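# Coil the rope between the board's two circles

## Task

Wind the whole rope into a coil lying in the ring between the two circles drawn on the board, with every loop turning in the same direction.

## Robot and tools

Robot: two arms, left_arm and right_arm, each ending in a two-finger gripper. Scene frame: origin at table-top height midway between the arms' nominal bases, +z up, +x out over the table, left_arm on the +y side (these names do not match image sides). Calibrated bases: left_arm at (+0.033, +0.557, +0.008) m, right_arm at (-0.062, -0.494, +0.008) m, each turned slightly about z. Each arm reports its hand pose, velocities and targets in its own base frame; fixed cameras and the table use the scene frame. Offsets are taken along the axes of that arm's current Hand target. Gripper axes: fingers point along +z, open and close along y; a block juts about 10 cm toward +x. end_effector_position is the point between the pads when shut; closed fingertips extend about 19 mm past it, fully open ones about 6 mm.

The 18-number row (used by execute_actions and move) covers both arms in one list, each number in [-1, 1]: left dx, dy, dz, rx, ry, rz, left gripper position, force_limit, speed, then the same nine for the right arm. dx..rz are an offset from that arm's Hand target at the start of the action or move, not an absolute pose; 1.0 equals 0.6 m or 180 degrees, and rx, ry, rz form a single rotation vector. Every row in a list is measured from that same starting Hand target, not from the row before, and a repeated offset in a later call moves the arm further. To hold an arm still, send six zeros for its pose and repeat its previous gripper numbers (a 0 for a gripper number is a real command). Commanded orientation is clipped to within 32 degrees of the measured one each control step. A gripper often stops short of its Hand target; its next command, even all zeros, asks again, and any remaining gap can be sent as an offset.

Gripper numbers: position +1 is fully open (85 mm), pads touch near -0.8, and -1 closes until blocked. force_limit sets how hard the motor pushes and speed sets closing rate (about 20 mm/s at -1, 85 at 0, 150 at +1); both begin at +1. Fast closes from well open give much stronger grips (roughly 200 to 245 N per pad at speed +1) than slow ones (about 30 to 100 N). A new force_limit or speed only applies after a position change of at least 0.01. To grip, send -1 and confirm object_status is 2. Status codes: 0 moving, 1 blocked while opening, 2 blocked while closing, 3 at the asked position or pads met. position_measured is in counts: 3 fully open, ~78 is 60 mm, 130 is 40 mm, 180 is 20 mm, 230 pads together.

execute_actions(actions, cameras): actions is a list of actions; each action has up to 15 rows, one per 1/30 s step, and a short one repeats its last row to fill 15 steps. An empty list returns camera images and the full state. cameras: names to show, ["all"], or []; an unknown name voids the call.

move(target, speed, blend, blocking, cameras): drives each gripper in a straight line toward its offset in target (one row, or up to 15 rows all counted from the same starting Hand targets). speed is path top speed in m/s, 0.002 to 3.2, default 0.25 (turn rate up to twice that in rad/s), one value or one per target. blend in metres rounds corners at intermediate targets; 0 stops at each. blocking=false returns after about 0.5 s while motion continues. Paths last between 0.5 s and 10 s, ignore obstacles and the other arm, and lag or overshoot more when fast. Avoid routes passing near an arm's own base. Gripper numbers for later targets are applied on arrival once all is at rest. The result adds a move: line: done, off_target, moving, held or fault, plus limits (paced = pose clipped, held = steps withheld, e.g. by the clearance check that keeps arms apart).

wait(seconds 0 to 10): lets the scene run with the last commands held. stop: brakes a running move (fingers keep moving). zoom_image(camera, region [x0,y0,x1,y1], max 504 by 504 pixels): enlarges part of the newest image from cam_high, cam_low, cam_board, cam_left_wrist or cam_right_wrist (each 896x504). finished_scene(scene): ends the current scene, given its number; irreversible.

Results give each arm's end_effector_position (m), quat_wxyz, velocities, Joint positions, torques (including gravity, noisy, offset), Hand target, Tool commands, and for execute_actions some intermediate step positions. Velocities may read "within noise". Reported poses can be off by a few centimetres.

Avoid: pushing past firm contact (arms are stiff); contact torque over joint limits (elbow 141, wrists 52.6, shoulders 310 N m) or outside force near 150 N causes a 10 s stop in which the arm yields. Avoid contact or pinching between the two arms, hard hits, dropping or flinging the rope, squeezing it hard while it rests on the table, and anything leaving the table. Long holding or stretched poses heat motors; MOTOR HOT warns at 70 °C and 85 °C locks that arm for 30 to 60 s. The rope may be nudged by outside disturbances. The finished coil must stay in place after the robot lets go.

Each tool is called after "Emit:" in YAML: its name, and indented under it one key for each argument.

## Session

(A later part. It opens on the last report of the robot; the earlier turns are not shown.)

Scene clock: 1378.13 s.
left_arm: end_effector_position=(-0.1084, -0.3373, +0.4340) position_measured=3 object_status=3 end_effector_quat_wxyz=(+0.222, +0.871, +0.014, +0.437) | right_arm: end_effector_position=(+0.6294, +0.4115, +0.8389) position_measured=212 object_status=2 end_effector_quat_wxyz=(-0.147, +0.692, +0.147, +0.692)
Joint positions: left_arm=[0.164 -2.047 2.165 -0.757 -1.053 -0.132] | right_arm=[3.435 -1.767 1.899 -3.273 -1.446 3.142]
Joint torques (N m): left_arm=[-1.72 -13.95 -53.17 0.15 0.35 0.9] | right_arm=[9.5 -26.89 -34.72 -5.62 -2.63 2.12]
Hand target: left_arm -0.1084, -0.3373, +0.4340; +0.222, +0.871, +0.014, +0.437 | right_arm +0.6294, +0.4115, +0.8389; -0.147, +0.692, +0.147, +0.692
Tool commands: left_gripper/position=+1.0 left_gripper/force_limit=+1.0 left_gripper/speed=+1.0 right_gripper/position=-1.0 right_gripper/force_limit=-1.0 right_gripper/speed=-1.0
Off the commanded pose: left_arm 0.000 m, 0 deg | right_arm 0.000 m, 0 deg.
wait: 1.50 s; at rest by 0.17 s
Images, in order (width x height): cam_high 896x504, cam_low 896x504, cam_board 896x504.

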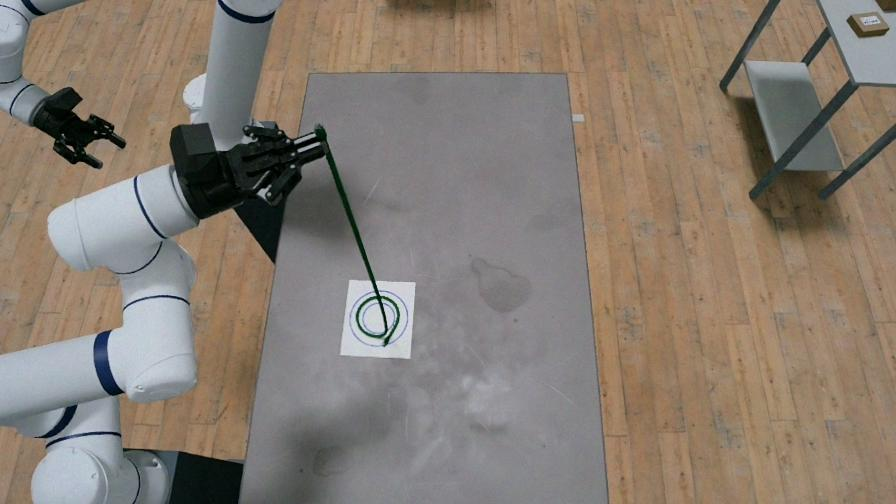

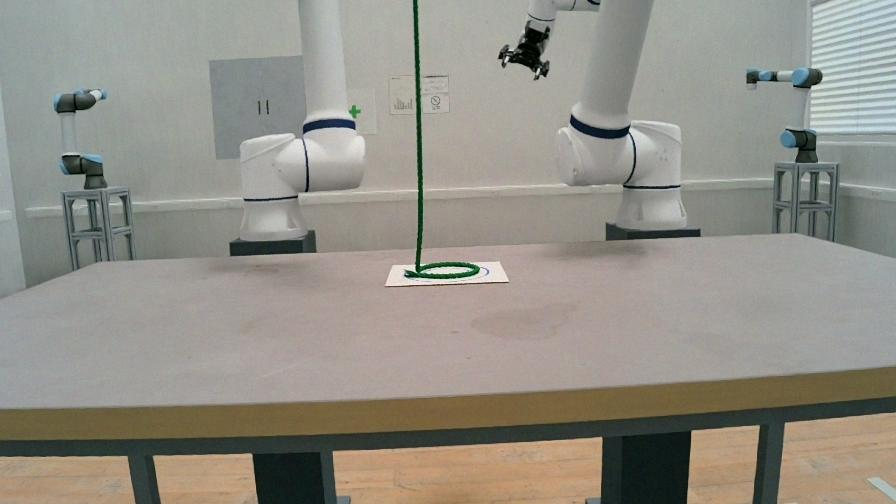

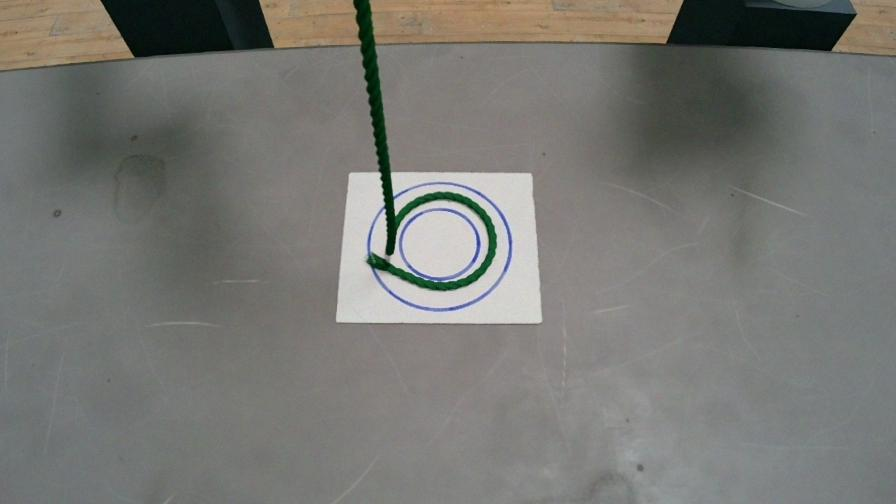

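Emit:
move:
  target:
    - [0,0,0,0,0,0,1,1,1, -0.0248,-0.0094,0.0239,0,0,0,-1,-1,-1]
    - [0,0,0,0,0,0,1,1,1, -0.0507,-0.024,0.0466,0,0,0,-1,-1,-1]
    - [0,0,0,0,0,0,1,1,1, -0.0778,-0.0452,0.0653,0,0,0,-1,-1,-1]
    - [0,0,0,0,0,0,1,1,1, -0.106,-0.0721,0.0758,0,0,0,-1,-1,-1]
  speed: 0.022
  blend: [0.004,0.004,0.004,0]

Emit:
wait:
  seconds: 1.5
  cameras: ["cam_low", "cam_board"]

Emit:
zoom_image:
  camera: "cam_board"
  region: [300, 130, 580, 330]

Emit:
zoom_image:
  camera: "cam_low"
  region: [370, 200, 530, 300]

Scene clock: 1398.20 s.
left_arm: end_effector_position=(-0.1084, -0.3373, +0.4340) position_measured=3 object_status=3 end_effector_quat_wxyz=(+0.222, +0.871, +0.014, +0.437) | right_arm: end_effector_position=(+0.6534, +0.4694, +0.7754) position_measured=212 object_status=2 end_effector_quat_wxyz=(-0.147, +0.692, +0.147, +0.692)
Joint positions: left_arm=[0.164 -2.047 2.165 -0.757 -1.053 -0.132] | right_arm=[3.533 -1.646 1.909 -3.405 -1.544 3.142]
Joint torques (N m): left_arm=[-0.07 -12.98 -53.88 0.06 0.12 1.02] | right_arm=[12.68 -46.11 -33.64 -5.1 -2.45 3.23]
Hand target: left_arm -0.1084, -0.3373, +0.4340; +0.222, +0.871, +0.014, +0.437 | right_arm +0.6534, +0.4695, +0.7753; -0.147, +0.692, +0.147, +0.692
Off the commanded pose: left_arm 0.000 m, 0 deg | right_arm 0.000 m, 0 deg.
move: done

Scene clock: 1399.70 s.
left_arm: end_effector_position=(-0.1084, -0.3373, +0.4340) position_measured=3 object_status=3 end_effector_quat_wxyz=(+0.222, +0.871, +0.014, +0.437) | right_arm: end_effector_position=(+0.6534, +0.4695, +0.7753) position_measured=212 object_status=2 end_effector_quat_wxyz=(-0.147, +0.692, +0.147, +0.692)
Joint positions: left_arm=[0.164 -2.047 2.165 -0.757 -1.053 -0.132] | right_arm=[3.533 -1.645 1.909 -3.405 -1.544 3.142]
Joint torques (N m): left_arm=[-0.57 -14.1 -53.61 -0.08 0.16 0.91] | right_arm=[10.31 -41.72 -33.52 -5.76 -2.64 3.22]
Hand target: left_arm -0.1084, -0.3373, +0.4340; +0.222, +0.871, +0.014, +0.437 | right_arm +0.6534, +0.4695, +0.7753; -0.147, +0.692, +0.147, +0.692
Tool commands: left_gripper/position=+1.0 left_gripper/force_limit=+1.0 left_gripper/speed=+1.0 right_gripper/position=-1.0 right_gripper/force_limit=-1.0 right_gripper/speed=-1.0
Off the commanded pose: left_arm 0.000 m, 0 deg | right_arm 0.000 m, 0 deg.
wait: 1.50 s; at rest by 0.17 s
Images, in order (width x height): cam_low 896x504, cam_board 896x504.

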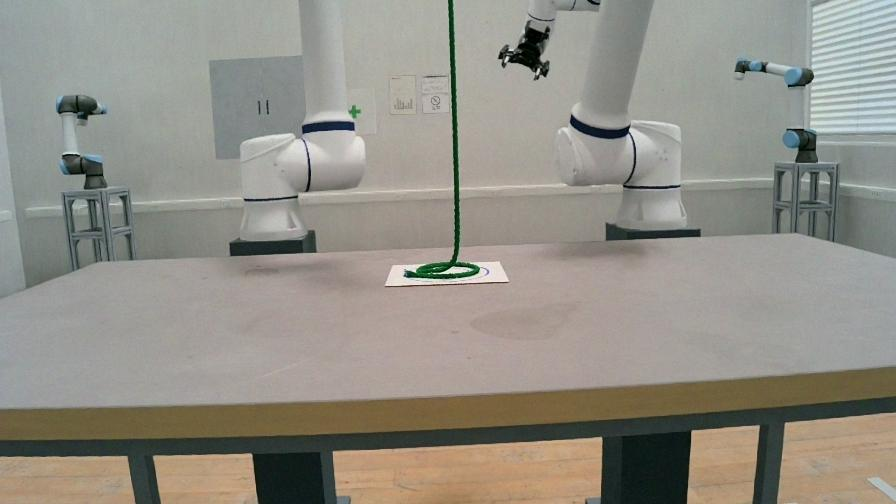

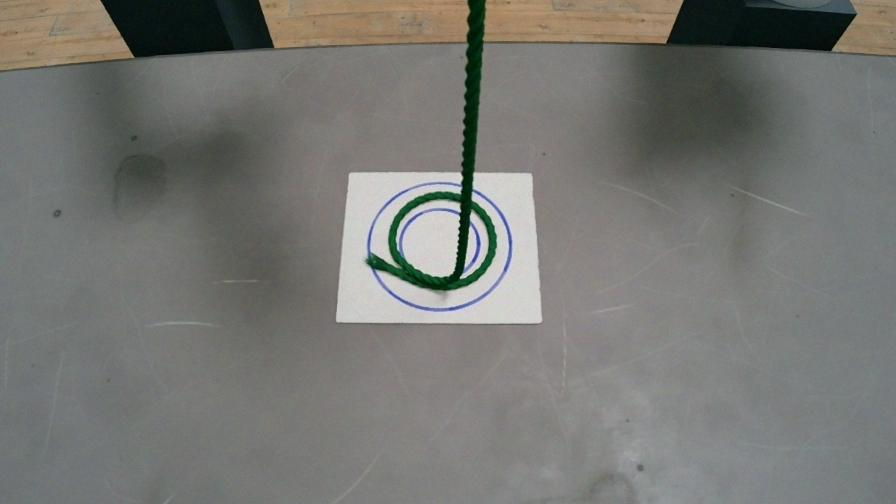

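Scaled by 1.800.

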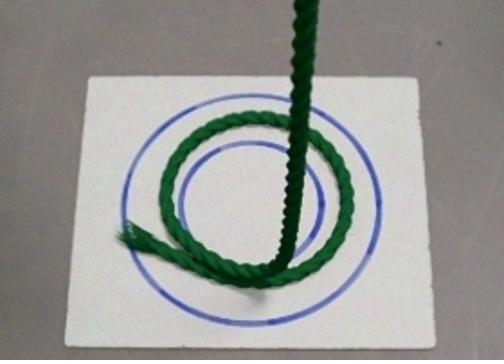

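Scaled by 3.150.

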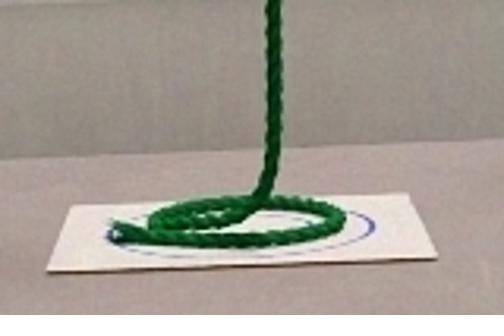

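Emit:
zoom_image:
  camera: "cam_board"
  region: [355, 170, 525, 320]

Emit:
zoom_image:
  camera: "cam_low"
  region: [395, 245, 495, 295]

Scaled by 2.965.

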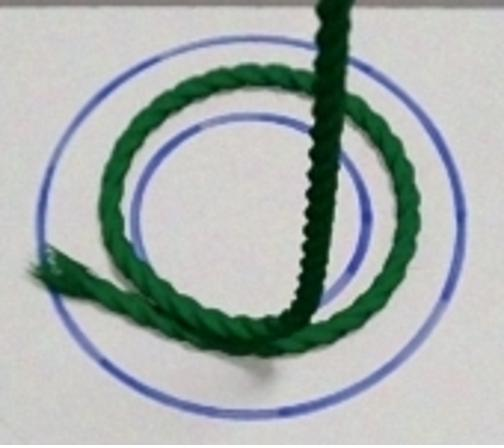

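Scaled by 5.040.

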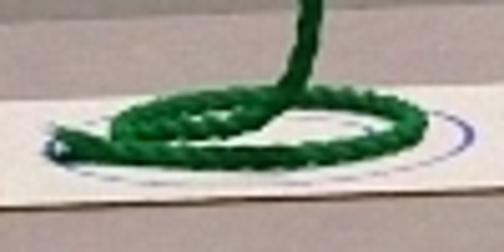

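Emit:
move:
  target:
    - [0,0,0,0,0,0,1,1,1, 0.0412,0.0362,-0.0101,0,0,0,-1,-1,-1]
    - [0,0,0,0,0,0,1,1,1, 0.0778,0.0658,-0.0378,0,0,0,-1,-1,-1]
    - [0,0,0,0,0,0,1,1,1, 0.106,0.082,-0.067,0,0,0,-1,-1,-1]
    - [0,0,0,0,0,0,1,1,1, 0.0837,0.0742,-0.0436,0,0,0,-1,-1,-1]
    - [0,0,0,0,0,0,1,1,1, 0.0553,0.0579,-0.017,0,0,0,-1,-1,-1]
    - [0,0,0,0,0,0,1,1,1, 0.027,0.032,0.0009,0,0,0,-1,-1,-1]
  speed: [0.03,0.03,0.03,0.02,0.022,0.022]
  blend: [0.006,0.006,0.003,0.004,0.004,0]

Emit:
wait:
  seconds: 1.5
  cameras: ["cam_low", "cam_board"]

Emit:
zoom_image:
  camera: "cam_board"
  region: [355, 170, 525, 320]

Emit:
zoom_image:
  camera: "cam_low"
  region: [395, 225, 495, 295]

Scene clock: 1455.47 s.
left_arm: end_effector_position=(-0.1084, -0.3373, +0.4340) position_measured=3 object_status=3 end_effector_quat_wxyz=(+0.222, +0.871, +0.014, +0.437) | right_arm: end_effector_position=(+0.6616, +0.4521, +0.7915) position_measured=212 object_status=2 end_effector_quat_wxyz=(-0.147, +0.692, +0.147, +0.692)
Joint positions: left_arm=[0.164 -2.047 2.165 -0.757 -1.053 -0.132] | right_arm=[3.494 -1.661 1.894 -3.374 -1.506 3.142]
Joint torques (N m): left_arm=[-0.05 -14.59 -53.3 -0.16 0.47 1.04] | right_arm=[12.95 -38.05 -34.15 -5.64 -2.33 3.44]
Hand target: left_arm -0.1084, -0.3373, +0.4340; +0.222, +0.871, +0.014, +0.437 | right_arm +0.6616, +0.4522, +0.7915; -0.147, +0.692, +0.147, +0.692
Off the commanded pose: left_arm 0.000 m, 0 deg | right_arm 0.000 m, 0 deg.
move: done

Scene clock: 1456.97 s.
left_arm: end_effector_position=(-0.1084, -0.3373, +0.4340) position_measured=3 object_status=3 end_effector_quat_wxyz=(+0.222, +0.871, +0.014, +0.437) | right_arm: end_effector_position=(+0.6616, +0.4522, +0.7915) position_measured=212 object_status=2 end_effector_quat_wxyz=(-0.147, +0.692, +0.147, +0.692)
Joint positions: left_arm=[0.164 -2.047 2.165 -0.757 -1.053 -0.132] | right_arm=[3.495 -1.661 1.894 -3.374 -1.506 3.142]
Joint torques (N m): left_arm=[-0.26 -12.98 -53.22 -0.22 0.19 0.96] | right_arm=[11.35 -43.97 -33.18 -5.55 -2.35 3.28]
Hand target: left_arm -0.1084, -0.3373, +0.4340; +0.222, +0.871, +0.014, +0.437 | right_arm +0.6616, +0.4522, +0.7915; -0.147, +0.692, +0.147, +0.692
Tool commands: left_gripper/position=+1.0 left_gripper/force_limit=+1.0 left_gripper/speed=+1.0 right_gripper/position=-1.0 right_gripper/force_limit=-1.0 right_gripper/speed=-1.0
Off the commanded pose: left_arm 0.000 m, 0 deg | right_arm 0.000 m, 0 deg.
wait: 1.50 s; at rest by 0.17 s
Images, in order (width x height): cam_low 896x504, cam_board 896x504.

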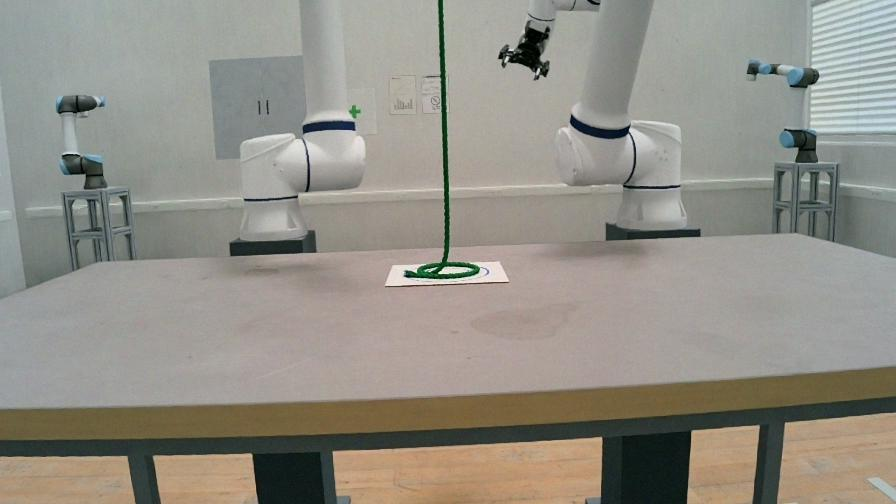

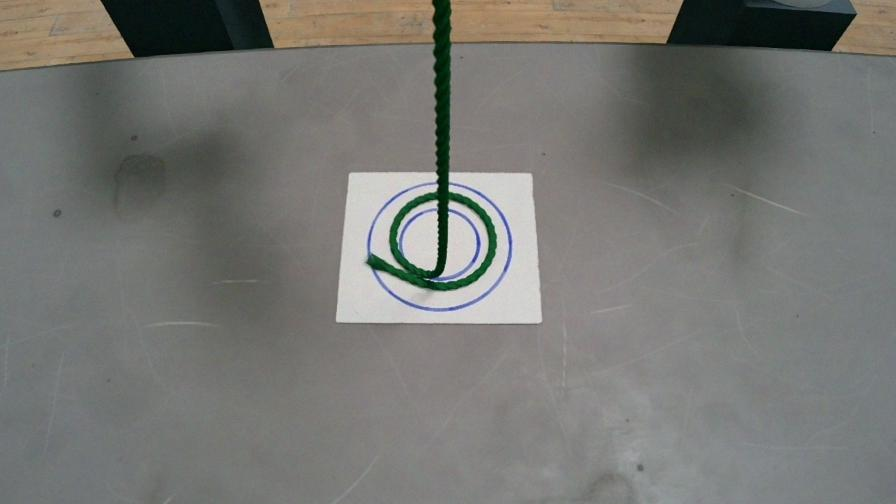

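Scaled by 2.965.

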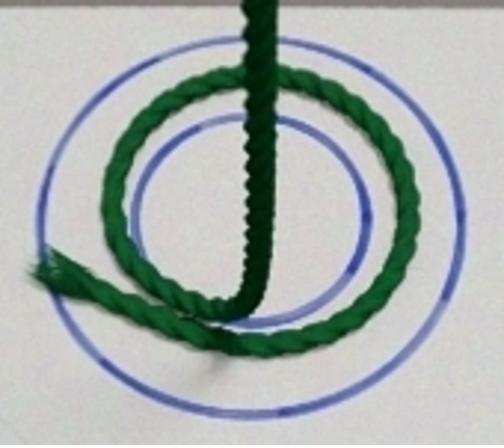

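Scaled by 5.040.

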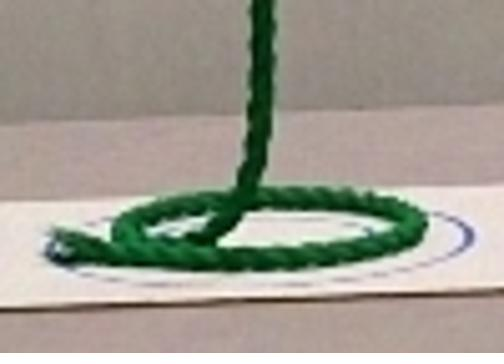

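Emit:
move:
  target:
    - [0,0,0,0,0,0,1,1,1, 0.0392,0.0394,-0.0139,0,0,0,-1,-1,-1]
    - [0,0,0,0,0,0,1,1,1, 0.0842,0.0677,-0.0447,0,0,0,-1,-1,-1]
    - [0,0,0,0,0,0,1,1,1, 0.1142,0.0724,-0.0833,0,0,0,-1,-1,-1]
    - [0,0,0,0,0,0,1,1,1, 0.1208,0.0592,-0.1048,0,0,0,-1,-1,-1]
  speed: 0.03
  blend: [0.006,0.006,0.006,0]

Emit:
wait:
  seconds: 1.5
  cameras: ["cam_low", "cam_board"]

Emit:
zoom_image:
  camera: "cam_board"
  region: [355, 170, 525, 320]

Emit:
zoom_image:
  camera: "cam_low"
  region: [395, 225, 495, 295]

Scene clock: 1488.97 s.
left_arm: end_effector_position=(-0.1084, -0.3373, +0.4340) position_measured=3 object_status=3 end_effector_quat_wxyz=(+0.222, +0.871, +0.014, +0.437) | right_arm: end_effector_position=(+0.6188, +0.3941, +0.8639) position_measured=212 object_status=2 end_effector_quat_wxyz=(-0.147, +0.692, +0.147, +0.692)
Joint positions: left_arm=[0.164 -2.047 2.165 -0.757 -1.053 -0.132] | right_arm=[3.403 -1.807 1.886 -3.22 -1.414 3.142]
Joint torques (N m): left_arm=[-0.15 -12.84 -53.07 -0.18 0.27 0.88] | right_arm=[10.5 -69.62 -35.4 0.05 -2.16 -0.54]
Hand target: left_arm -0.1084, -0.3373, +0.4340; +0.222, +0.871, +0.014, +0.437 | right_arm +0.6186, +0.3942, +0.8639; -0.147, +0.692, +0.147, +0.692
Off the commanded pose: left_arm 0.000 m, 0 deg | right_arm 0.000 m, 0 deg.
move: done

Scene clock: 1490.47 s.
left_arm: end_effector_position=(-0.1084, -0.3373, +0.4340) position_measured=3 object_status=3 end_effector_quat_wxyz=(+0.222, +0.871, +0.014, +0.437) | right_arm: end_effector_position=(+0.6186, +0.3942, +0.8639) position_measured=212 object_status=2 end_effector_quat_wxyz=(-0.147, +0.692, +0.147, +0.692)
Joint positions: left_arm=[0.164 -2.047 2.165 -0.757 -1.053 -0.132] | right_arm=[3.403 -1.807 1.886 -3.22 -1.414 3.142]
Joint torques (N m): left_arm=[-0.34 -13.21 -53.42 0 0.22 0.92] | right_arm=[10.48 -70.48 -34.41 0.23 -2.51 -0.82]
Hand target: left_arm -0.1084, -0.3373, +0.4340; +0.222, +0.871, +0.014, +0.437 | right_arm +0.6186, +0.3942, +0.8639; -0.147, +0.692, +0.147, +0.692
Tool commands: left_gripper/position=+1.0 left_gripper/force_limit=+1.0 left_gripper/speed=+1.0 right_gripper/position=-1.0 right_gripper/force_limit=-1.0 right_gripper/speed=-1.0
Off the commanded pose: left_arm 0.000 m, 0 deg | right_arm 0.000 m, 0 deg.
wait: 1.50 s; at rest by 0.17 s
Images, in order (width x height): cam_low 896x504, cam_board 896x504.

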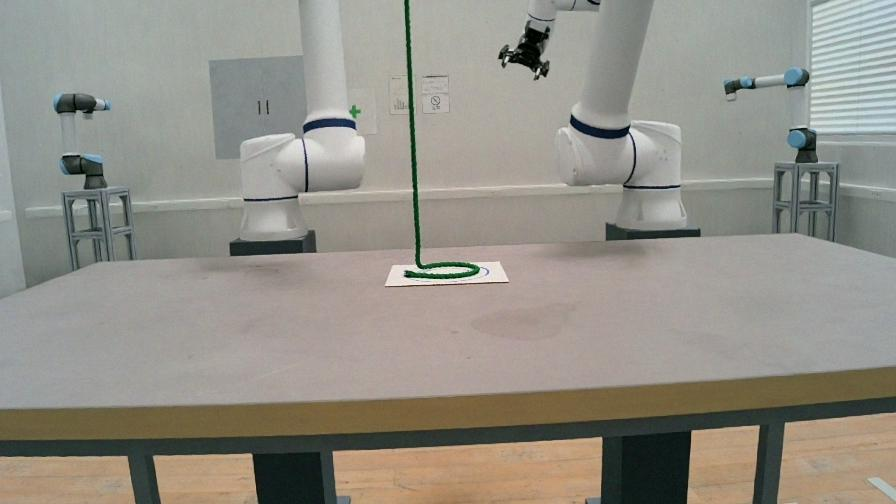

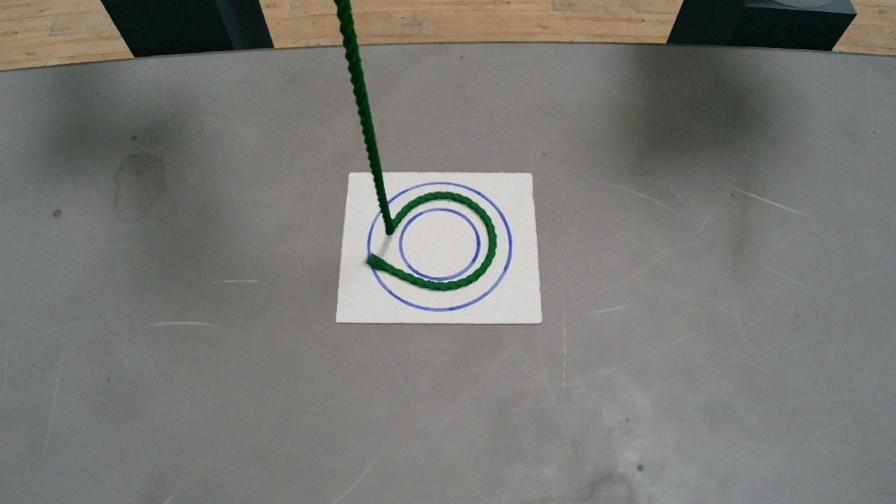

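Scaled by 2.965.

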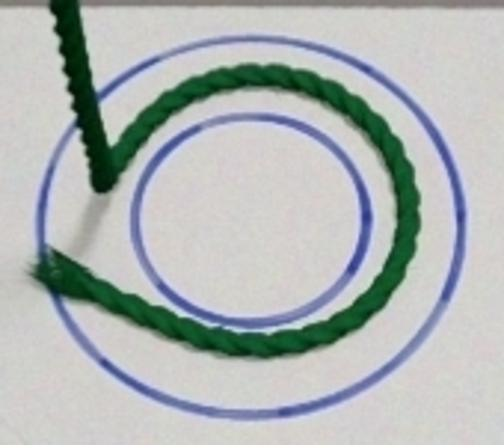

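Scaled by 5.040.

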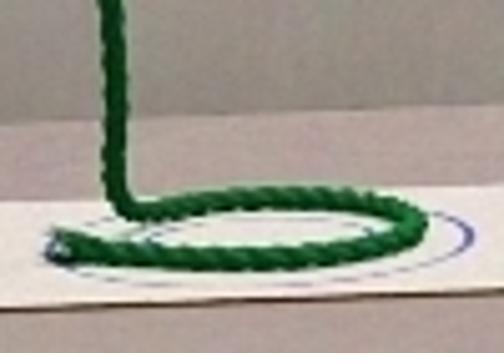

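Emit:
move:
  target:
    - [0,0,0,0,0,0,1,1,1, -0.0332,0.0083,0.0146,0,0,0,-1,-1,-1]
    - [0,0,0,0,0,0,1,1,1, -0.0565,0.0095,0.0377,0,0,0,-1,-1,-1]
    - [0,0,0,0,0,0,1,1,1, -0.0807,0.0017,0.0613,0,0,0,-1,-1,-1]
    - [0,0,0,0,0,0,1,1,1, -0.1057,-0.0127,0.0823,0,0,0,-1,-1,-1]
    - [0,0,0,0,0,0,1,1,1, -0.1315,-0.0328,0.0985,0,0,0,-1,-1,-1]
  speed: 0.022
  blend: [0.004,0.004,0.004,0.004,0]

Emit:
wait:
  seconds: 1.5
  cameras: ["cam_low", "cam_board"]

Emit:
zoom_image:
  camera: "cam_board"
  region: [355, 170, 525, 320]

Emit:
zoom_image:
  camera: "cam_low"
  region: [395, 225, 495, 295]

Scene clock: 1530.43 s.
left_arm: end_effector_position=(-0.1084, -0.3373, +0.4340) position_measured=3 object_status=3 end_effector_quat_wxyz=(+0.222, +0.871, +0.014, +0.437) | right_arm: end_effector_position=(+0.6646, +0.4361, +0.7851) position_measured=212 object_status=2 end_effector_quat_wxyz=(-0.147, +0.692, +0.147, +0.692)
Joint positions: left_arm=[0.164 -2.047 2.165 -0.757 -1.053 -0.132] | right_arm=[3.462 -1.673 1.916 -3.385 -1.473 3.142]
Joint torques (N m): left_arm=[0.09 -13.13 -53.25 -0.33 0.31 0.94] | right_arm=[11.17 -36.53 -34.36 -5.91 -2.22 2.92]
Hand target: left_arm -0.1084, -0.3373, +0.4340; +0.222, +0.871, +0.014, +0.437 | right_arm +0.6646, +0.4362, +0.7850; -0.147, +0.692, +0.147, +0.692
Off the commanded pose: left_arm 0.000 m, 0 deg | right_arm 0.000 m, 0 deg.
move: done

Scene clock: 1531.93 s.
left_arm: end_effector_position=(-0.1084, -0.3373, +0.4340) position_measured=3 object_status=3 end_effector_quat_wxyz=(+0.222, +0.871, +0.014, +0.437) | right_arm: end_effector_position=(+0.6646, +0.4362, +0.7850) position_measured=212 object_status=2 end_effector_quat_wxyz=(-0.147, +0.692, +0.147, +0.692)
Joint positions: left_arm=[0.164 -2.047 2.165 -0.757 -1.053 -0.132] | right_arm=[3.462 -1.672 1.916 -3.385 -1.473 3.142]
Joint torques (N m): left_arm=[-0.23 -14.38 -53.39 -0.28 0.61 0.94] | right_arm=[9.67 -37.56 -33.51 -5.39 -2.55 3.38]
Hand target: left_arm -0.1084, -0.3373, +0.4340; +0.222, +0.871, +0.014, +0.437 | right_arm +0.6646, +0.4362, +0.7850; -0.147, +0.692, +0.147, +0.692
Tool commands: left_gripper/position=+1.0 left_gripper/force_limit=+1.0 left_gripper/speed=+1.0 right_gripper/position=-1.0 right_gripper/force_limit=-1.0 right_gripper/speed=-1.0
Off the commanded pose: left_arm 0.000 m, 0 deg | right_arm 0.000 m, 0 deg.
wait: 1.50 s; at rest by 0.17 s
Images, in order (width x height): cam_low 896x504, cam_board 896x504.

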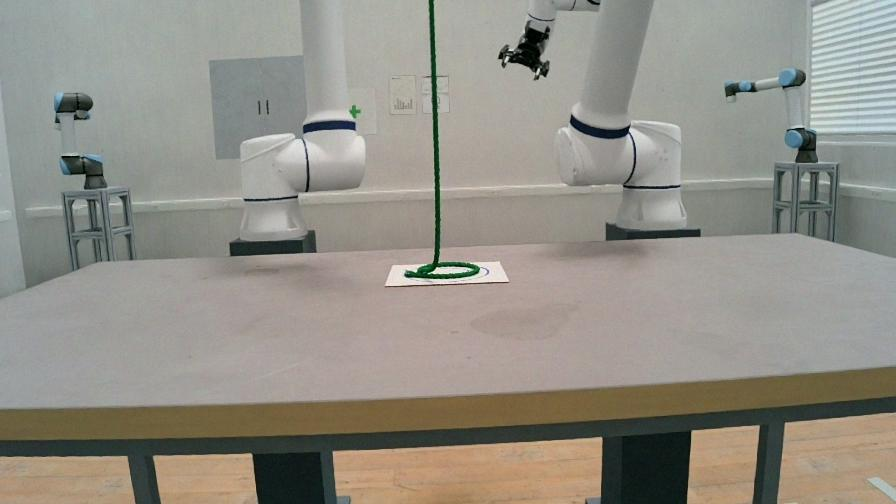

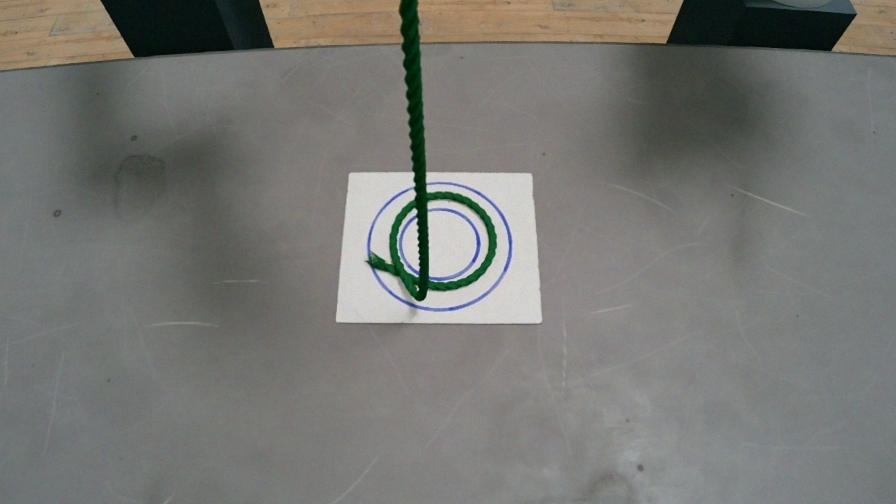

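Scaled by 2.965.

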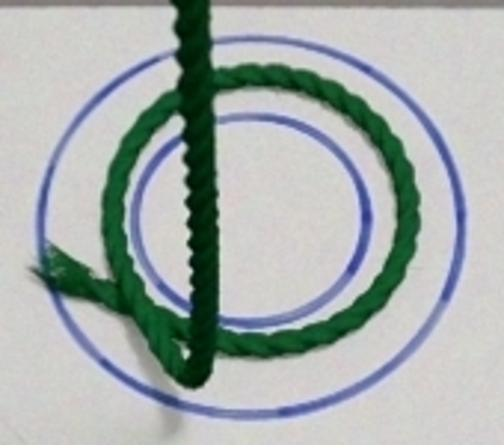

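Scaled by 5.040.

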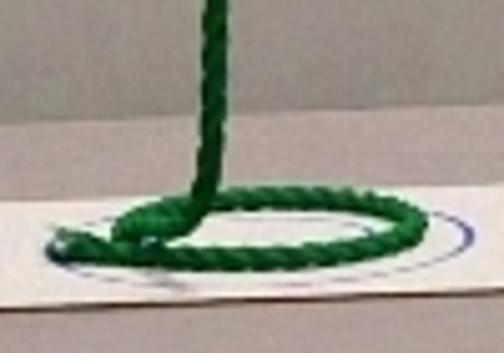

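Emit:
move:
  target:
    - [0,0,0,0,0,0,1,1,1, -0.0242,-0.0264,0.0063,0,0,0,-1,-1,-1]
    - [0,0,0,0,0,0,1,1,1, -0.0533,-0.0571,0.0135,0,0,0,-1,-1,-1]
    - [0,0,0,0,0,0,1,1,1, -0.0825,-0.0883,0.0128,0,0,0,-1,-1,-1]
    - [0,0,0,0,0,0,1,1,1, -0.1117,-0.1183,0.0056,0,0,0,-1,-1,-1]
  speed: 0.022
  blend: [0.004,0.004,0.004,0]

Emit:
wait:
  seconds: 1.5
  cameras: ["cam_low", "cam_board"]

Emit:
zoom_image:
  camera: "cam_board"
  region: [355, 170, 525, 320]

Emit:
zoom_image:
  camera: "cam_low"
  region: [395, 225, 495, 295]

Scene clock: 1558.70 s.
left_arm: end_effector_position=(-0.1084, -0.3373, +0.4340) position_measured=3 object_status=3 end_effector_quat_wxyz=(+0.222, +0.871, +0.014, +0.437) | right_arm: end_effector_position=(+0.6389, +0.5023, +0.7181) position_measured=212 object_status=2 end_effector_quat_wxyz=(-0.147, +0.692, +0.147, +0.692)
Joint positions: left_arm=[0.164 -2.047 2.165 -0.757 -1.053 -0.132] | right_arm=[3.603 -1.593 1.965 -3.513 -1.614 3.142]
Joint torques (N m): left_arm=[-0.14 -13.02 -53.25 -0.57 0.49 0.89] | right_arm=[10.65 -45.24 -31.95 -5.58 -2.36 3.99]
Hand target: left_arm -0.1084, -0.3373, +0.4340; +0.222, +0.871, +0.014, +0.437 | right_arm +0.6388, +0.5024, +0.7180; -0.147, +0.692, +0.147, +0.692
Off the commanded pose: left_arm 0.000 m, 0 deg | right_arm 0.000 m, 0 deg.
move: done

Scene clock: 1560.20 s.
left_arm: end_effector_position=(-0.1084, -0.3373, +0.4340) position_measured=3 object_status=3 end_effector_quat_wxyz=(+0.222, +0.871, +0.014, +0.437) | right_arm: end_effector_position=(+0.6388, +0.5024, +0.7180) position_measured=212 object_status=2 end_effector_quat_wxyz=(-0.147, +0.692, +0.147, +0.692)
Joint positions: left_arm=[0.164 -2.047 2.165 -0.757 -1.053 -0.132] | right_arm=[3.603 -1.593 1.965 -3.514 -1.614 3.142]
Joint torques (N m): left_arm=[0.22 -13.75 -53.07 -0.44 0.41 1.01] | right_arm=[9.91 -46.7 -31.97 -5.77 -3.19 4.06]
Hand target: left_arm -0.1084, -0.3373, +0.4340; +0.222, +0.871, +0.014, +0.437 | right_arm +0.6388, +0.5024, +0.7180; -0.147, +0.692, +0.147, +0.692
Tool commands: left_gripper/position=+1.0 left_gripper/force_limit=+1.0 left_gripper/speed=+1.0 right_gripper/position=-1.0 right_gripper/force_limit=-1.0 right_gripper/speed=-1.0
Off the commanded pose: left_arm 0.000 m, 0 deg | right_arm 0.000 m, 0 deg.
wait: 1.50 s; at rest by 0.17 s
Images, in order (width x height): cam_low 896x504, cam_board 896x504.

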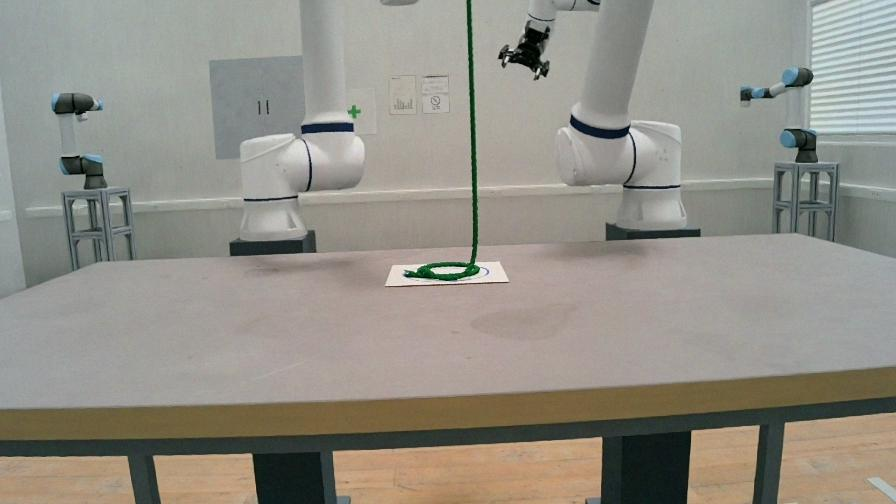

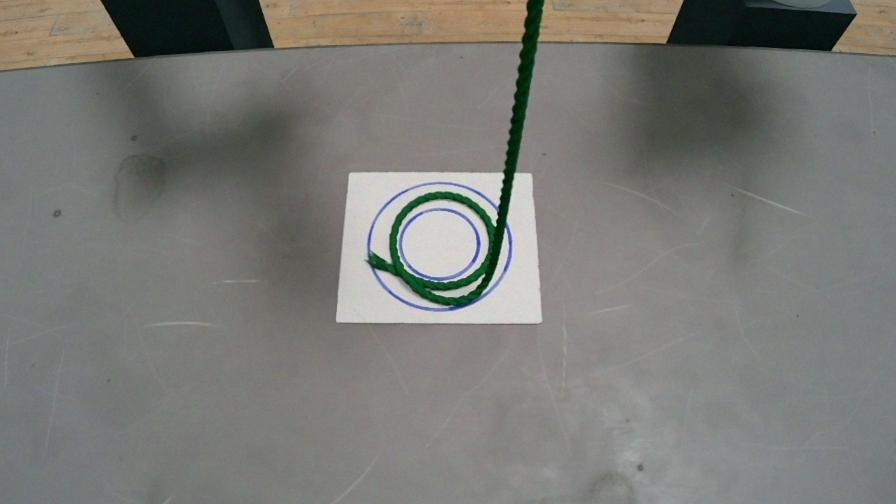

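Scaled by 2.965.

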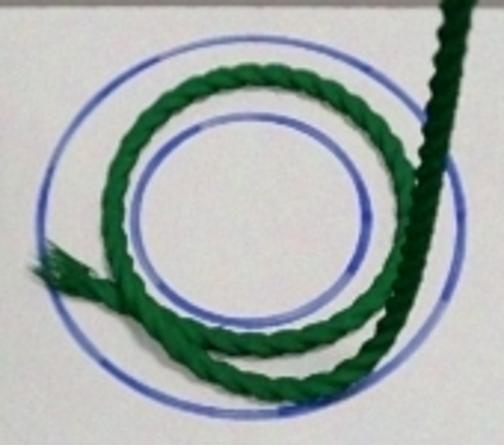

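Scaled by 5.040.

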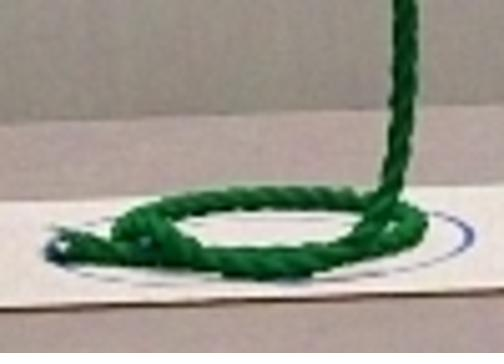

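Emit:
move:
  target:
    - [0,0,0,0,0,0,1,1,1, 0.0,-0.006,-0.0186,0,0,0,-1,-1,-1]
    - [0,0,0,0,0,0,1,1,1, -0.005,-0.0213,-0.0228,0,0,0,-1,-1,-1]
  speed: 0.02
  blend: [0.003,0]

Emit:
wait:
  seconds: 1.5
  cameras: ["cam_low", "cam_board"]

Emit:
zoom_image:
  camera: "cam_board"
  region: [355, 170, 525, 320]

Emit:
zoom_image:
  camera: "cam_low"
  region: [395, 225, 495, 295]

Scene clock: 1575.30 s.
left_arm: end_effector_position=(-0.1084, -0.3373, +0.4340) position_measured=3 object_status=3 end_effector_quat_wxyz=(+0.222, +0.871, +0.014, +0.437) | right_arm: end_effector_position=(+0.6212, +0.5085, +0.7151) position_measured=212 object_status=2 end_effector_quat_wxyz=(-0.147, +0.692, +0.147, +0.692)
Joint positions: left_arm=[0.164 -2.047 2.165 -0.757 -1.053 -0.132] | right_arm=[3.629 -1.605 1.982 -3.519 -1.64 3.142]
Joint torques (N m): left_arm=[0.6 -11.92 -53.01 -0.47 0.3 0.89] | right_arm=[10.68 -42.33 -31.76 -6.04 -2.36 3.76]
Hand target: left_arm -0.1084, -0.3373, +0.4340; +0.222, +0.871, +0.014, +0.437 | right_arm +0.6212, +0.5085, +0.7151; -0.147, +0.692, +0.147, +0.692
Off the commanded pose: left_arm 0.000 m, 0 deg | right_arm 0.000 m, 0 deg.
move: done

Scene clock: 1576.80 s.
left_arm: end_effector_position=(-0.1084, -0.3373, +0.4340) position_measured=3 object_status=3 end_effector_quat_wxyz=(+0.222, +0.871, +0.014, +0.437) | right_arm: end_effector_position=(+0.6212, +0.5085, +0.7151) position_measured=212 object_status=2 end_effector_quat_wxyz=(-0.147, +0.692, +0.147, +0.692)
Joint positions: left_arm=[0.164 -2.047 2.165 -0.757 -1.053 -0.132] | right_arm=[3.629 -1.605 1.982 -3.519 -1.641 3.142]
Joint torques (N m): left_arm=[-0.27 -13.01 -53 -0.36 0.33 0.91] | right_arm=[10.35 -44.28 -32.71 -5.35 -2.89 3.59]
Hand target: left_arm -0.1084, -0.3373, +0.4340; +0.222, +0.871, +0.014, +0.437 | right_arm +0.6212, +0.5085, +0.7151; -0.147, +0.692, +0.147, +0.692
Tool commands: left_gripper/position=+1.0 left_gripper/force_limit=+1.0 left_gripper/speed=+1.0 right_gripper/position=-1.0 right_gripper/force_limit=-1.0 right_gripper/speed=-1.0
Off the commanded pose: left_arm 0.000 m, 0 deg | right_arm 0.000 m, 0 deg.
wait: 1.50 s; at rest by 0.17 s
Images, in order (width x height): cam_low 896x504, cam_board 896x504.

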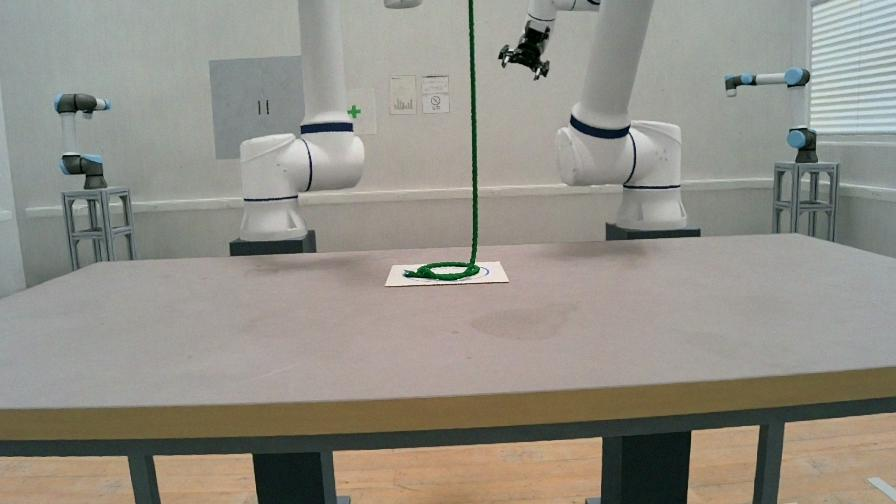

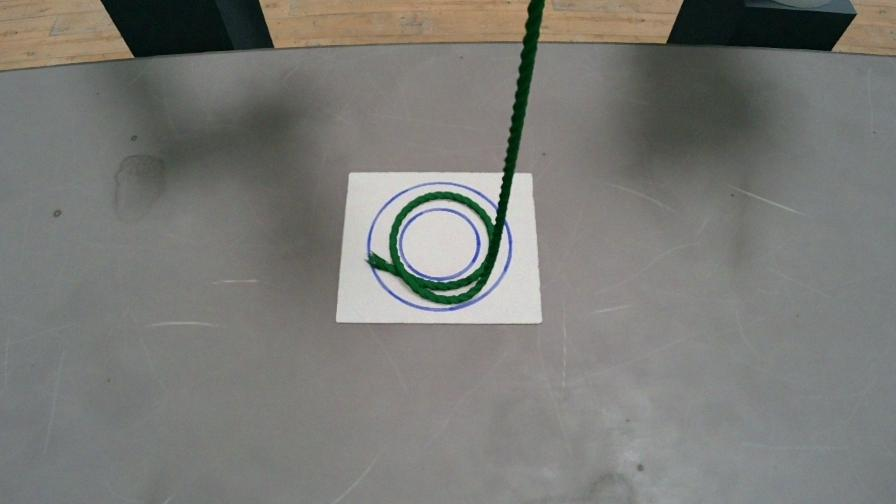

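Scaled by 2.965.

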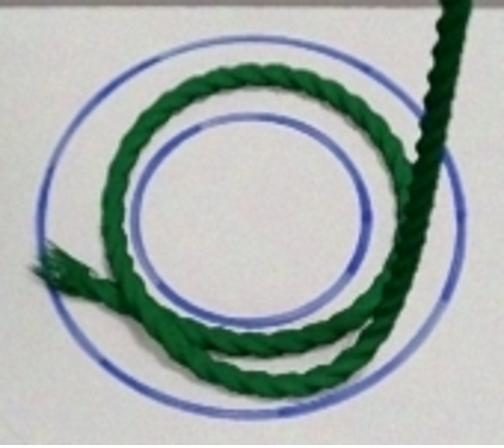

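Scaled by 5.040.

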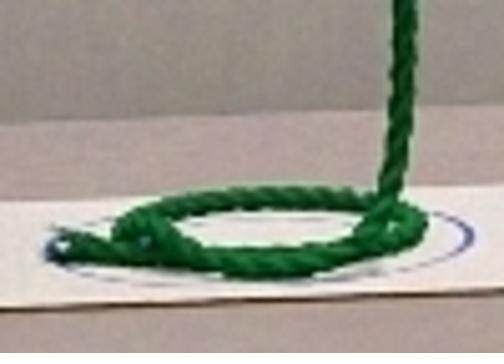

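Emit:
move:
  target:
    - [0,0,0,0,0,0,1,1,1, -0.0283,-0.0244,-0.0163,0,0,0,-1,-1,-1]
    - [0,0,0,0,0,0,1,1,1, -0.0572,-0.0414,-0.0409,0,0,0,-1,-1,-1]
    - [0,0,0,0,0,0,1,1,1, -0.0863,-0.0515,-0.0694,0,0,0,-1,-1,-1]
    - [0,0,0,0,0,0,1,1,1, -0.1158,-0.0531,-0.1,0,0,0,-1,-1,-1]
  speed: 0.022
  blend: [0.004,0.004,0.004,0]

Emit:
wait:
  seconds: 1.5
  cameras: ["cam_low", "cam_board"]

Emit:
zoom_image:
  camera: "cam_board"
  region: [355, 170, 525, 320]

Emit:
zoom_image:
  camera: "cam_low"
  region: [395, 225, 495, 295]

Scene clock: 1624.83 s.
left_arm: end_effector_position=(-0.1084, -0.3373, +0.4340) position_measured=3 object_status=3 end_effector_quat_wxyz=(+0.222, +0.871, +0.014, +0.437) | right_arm: end_effector_position=(+0.5534, +0.5134, +0.6457) position_measured=212 object_status=2 end_effector_quat_wxyz=(-0.147, +0.692, +0.147, +0.692)
Joint positions: left_arm=[0.164 -2.047 2.165 -0.757 -1.053 -0.132] | right_arm=[3.708 -1.62 2.131 -3.653 -1.719 3.142]
Joint torques (N m): left_arm=[1.04 -14.76 -53.05 -0.4 0.47 1.11] | right_arm=[9.74 -87.05 -31.08 -5.91 -2.58 4.53]
Hand target: left_arm -0.1084, -0.3373, +0.4340; +0.222, +0.871, +0.014, +0.437 | right_arm +0.5533, +0.5133, +0.6456; -0.147, +0.692, +0.147, +0.692
Off the commanded pose: left_arm 0.000 m, 0 deg | right_arm 0.000 m, 0 deg.
move: done

Scene clock: 1626.33 s.
left_arm: end_effector_position=(-0.1084, -0.3373, +0.4340) position_measured=3 object_status=3 end_effector_quat_wxyz=(+0.222, +0.871, +0.014, +0.437) | right_arm: end_effector_position=(+0.5533, +0.5133, +0.6456) position_measured=212 object_status=2 end_effector_quat_wxyz=(-0.147, +0.692, +0.147, +0.692)
Joint positions: left_arm=[0.164 -2.047 2.165 -0.757 -1.053 -0.132] | right_arm=[3.708 -1.62 2.132 -3.653 -1.719 3.142]
Joint torques (N m): left_arm=[0.73 -13.56 -52.57 -0.38 0.37 1.14] | right_arm=[13.01 -88.16 -29.66 -5.38 -2.84 3.64]
Hand target: left_arm -0.1084, -0.3373, +0.4340; +0.222, +0.871, +0.014, +0.437 | right_arm +0.5533, +0.5133, +0.6456; -0.147, +0.692, +0.147, +0.692
Tool commands: left_gripper/position=+1.0 left_gripper/force_limit=+1.0 left_gripper/speed=+1.0 right_gripper/position=-1.0 right_gripper/force_limit=-1.0 right_gripper/speed=-1.0
Off the commanded pose: left_arm 0.000 m, 0 deg | right_arm 0.000 m, 0 deg.
wait: 1.50 s; at rest by 0.17 s
Images, in order (width x height): cam_low 896x504, cam_board 896x504.

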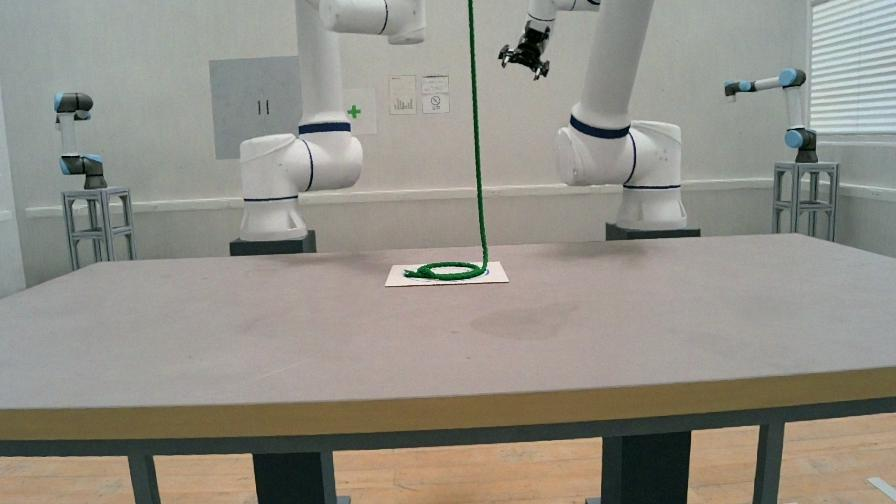

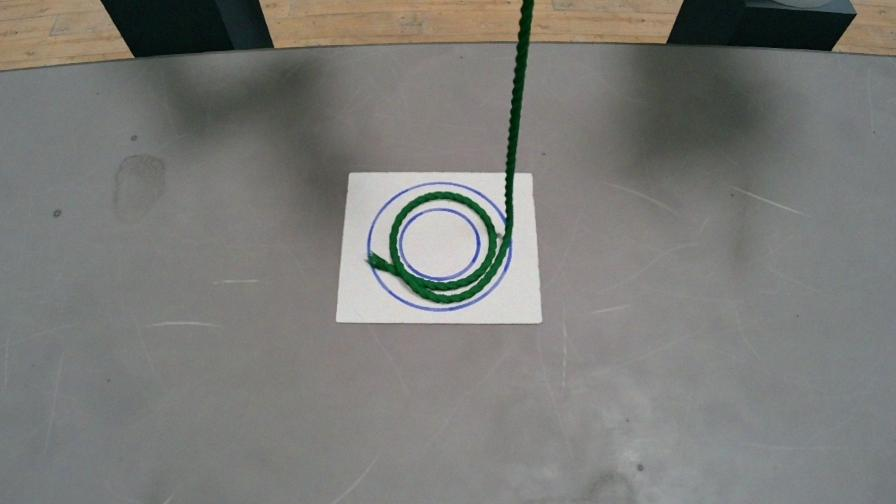

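Scaled by 2.965.

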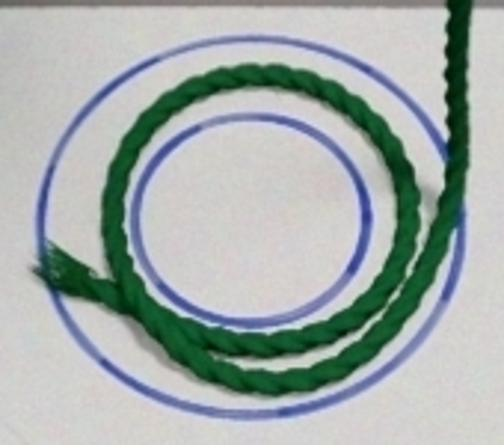

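Scaled by 5.040.

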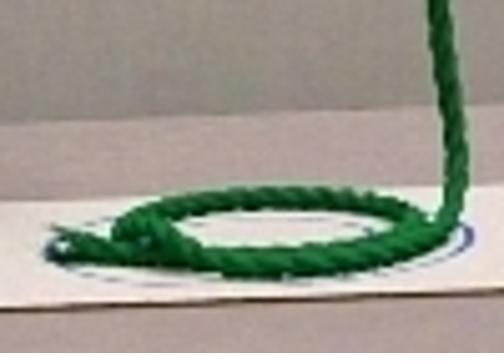

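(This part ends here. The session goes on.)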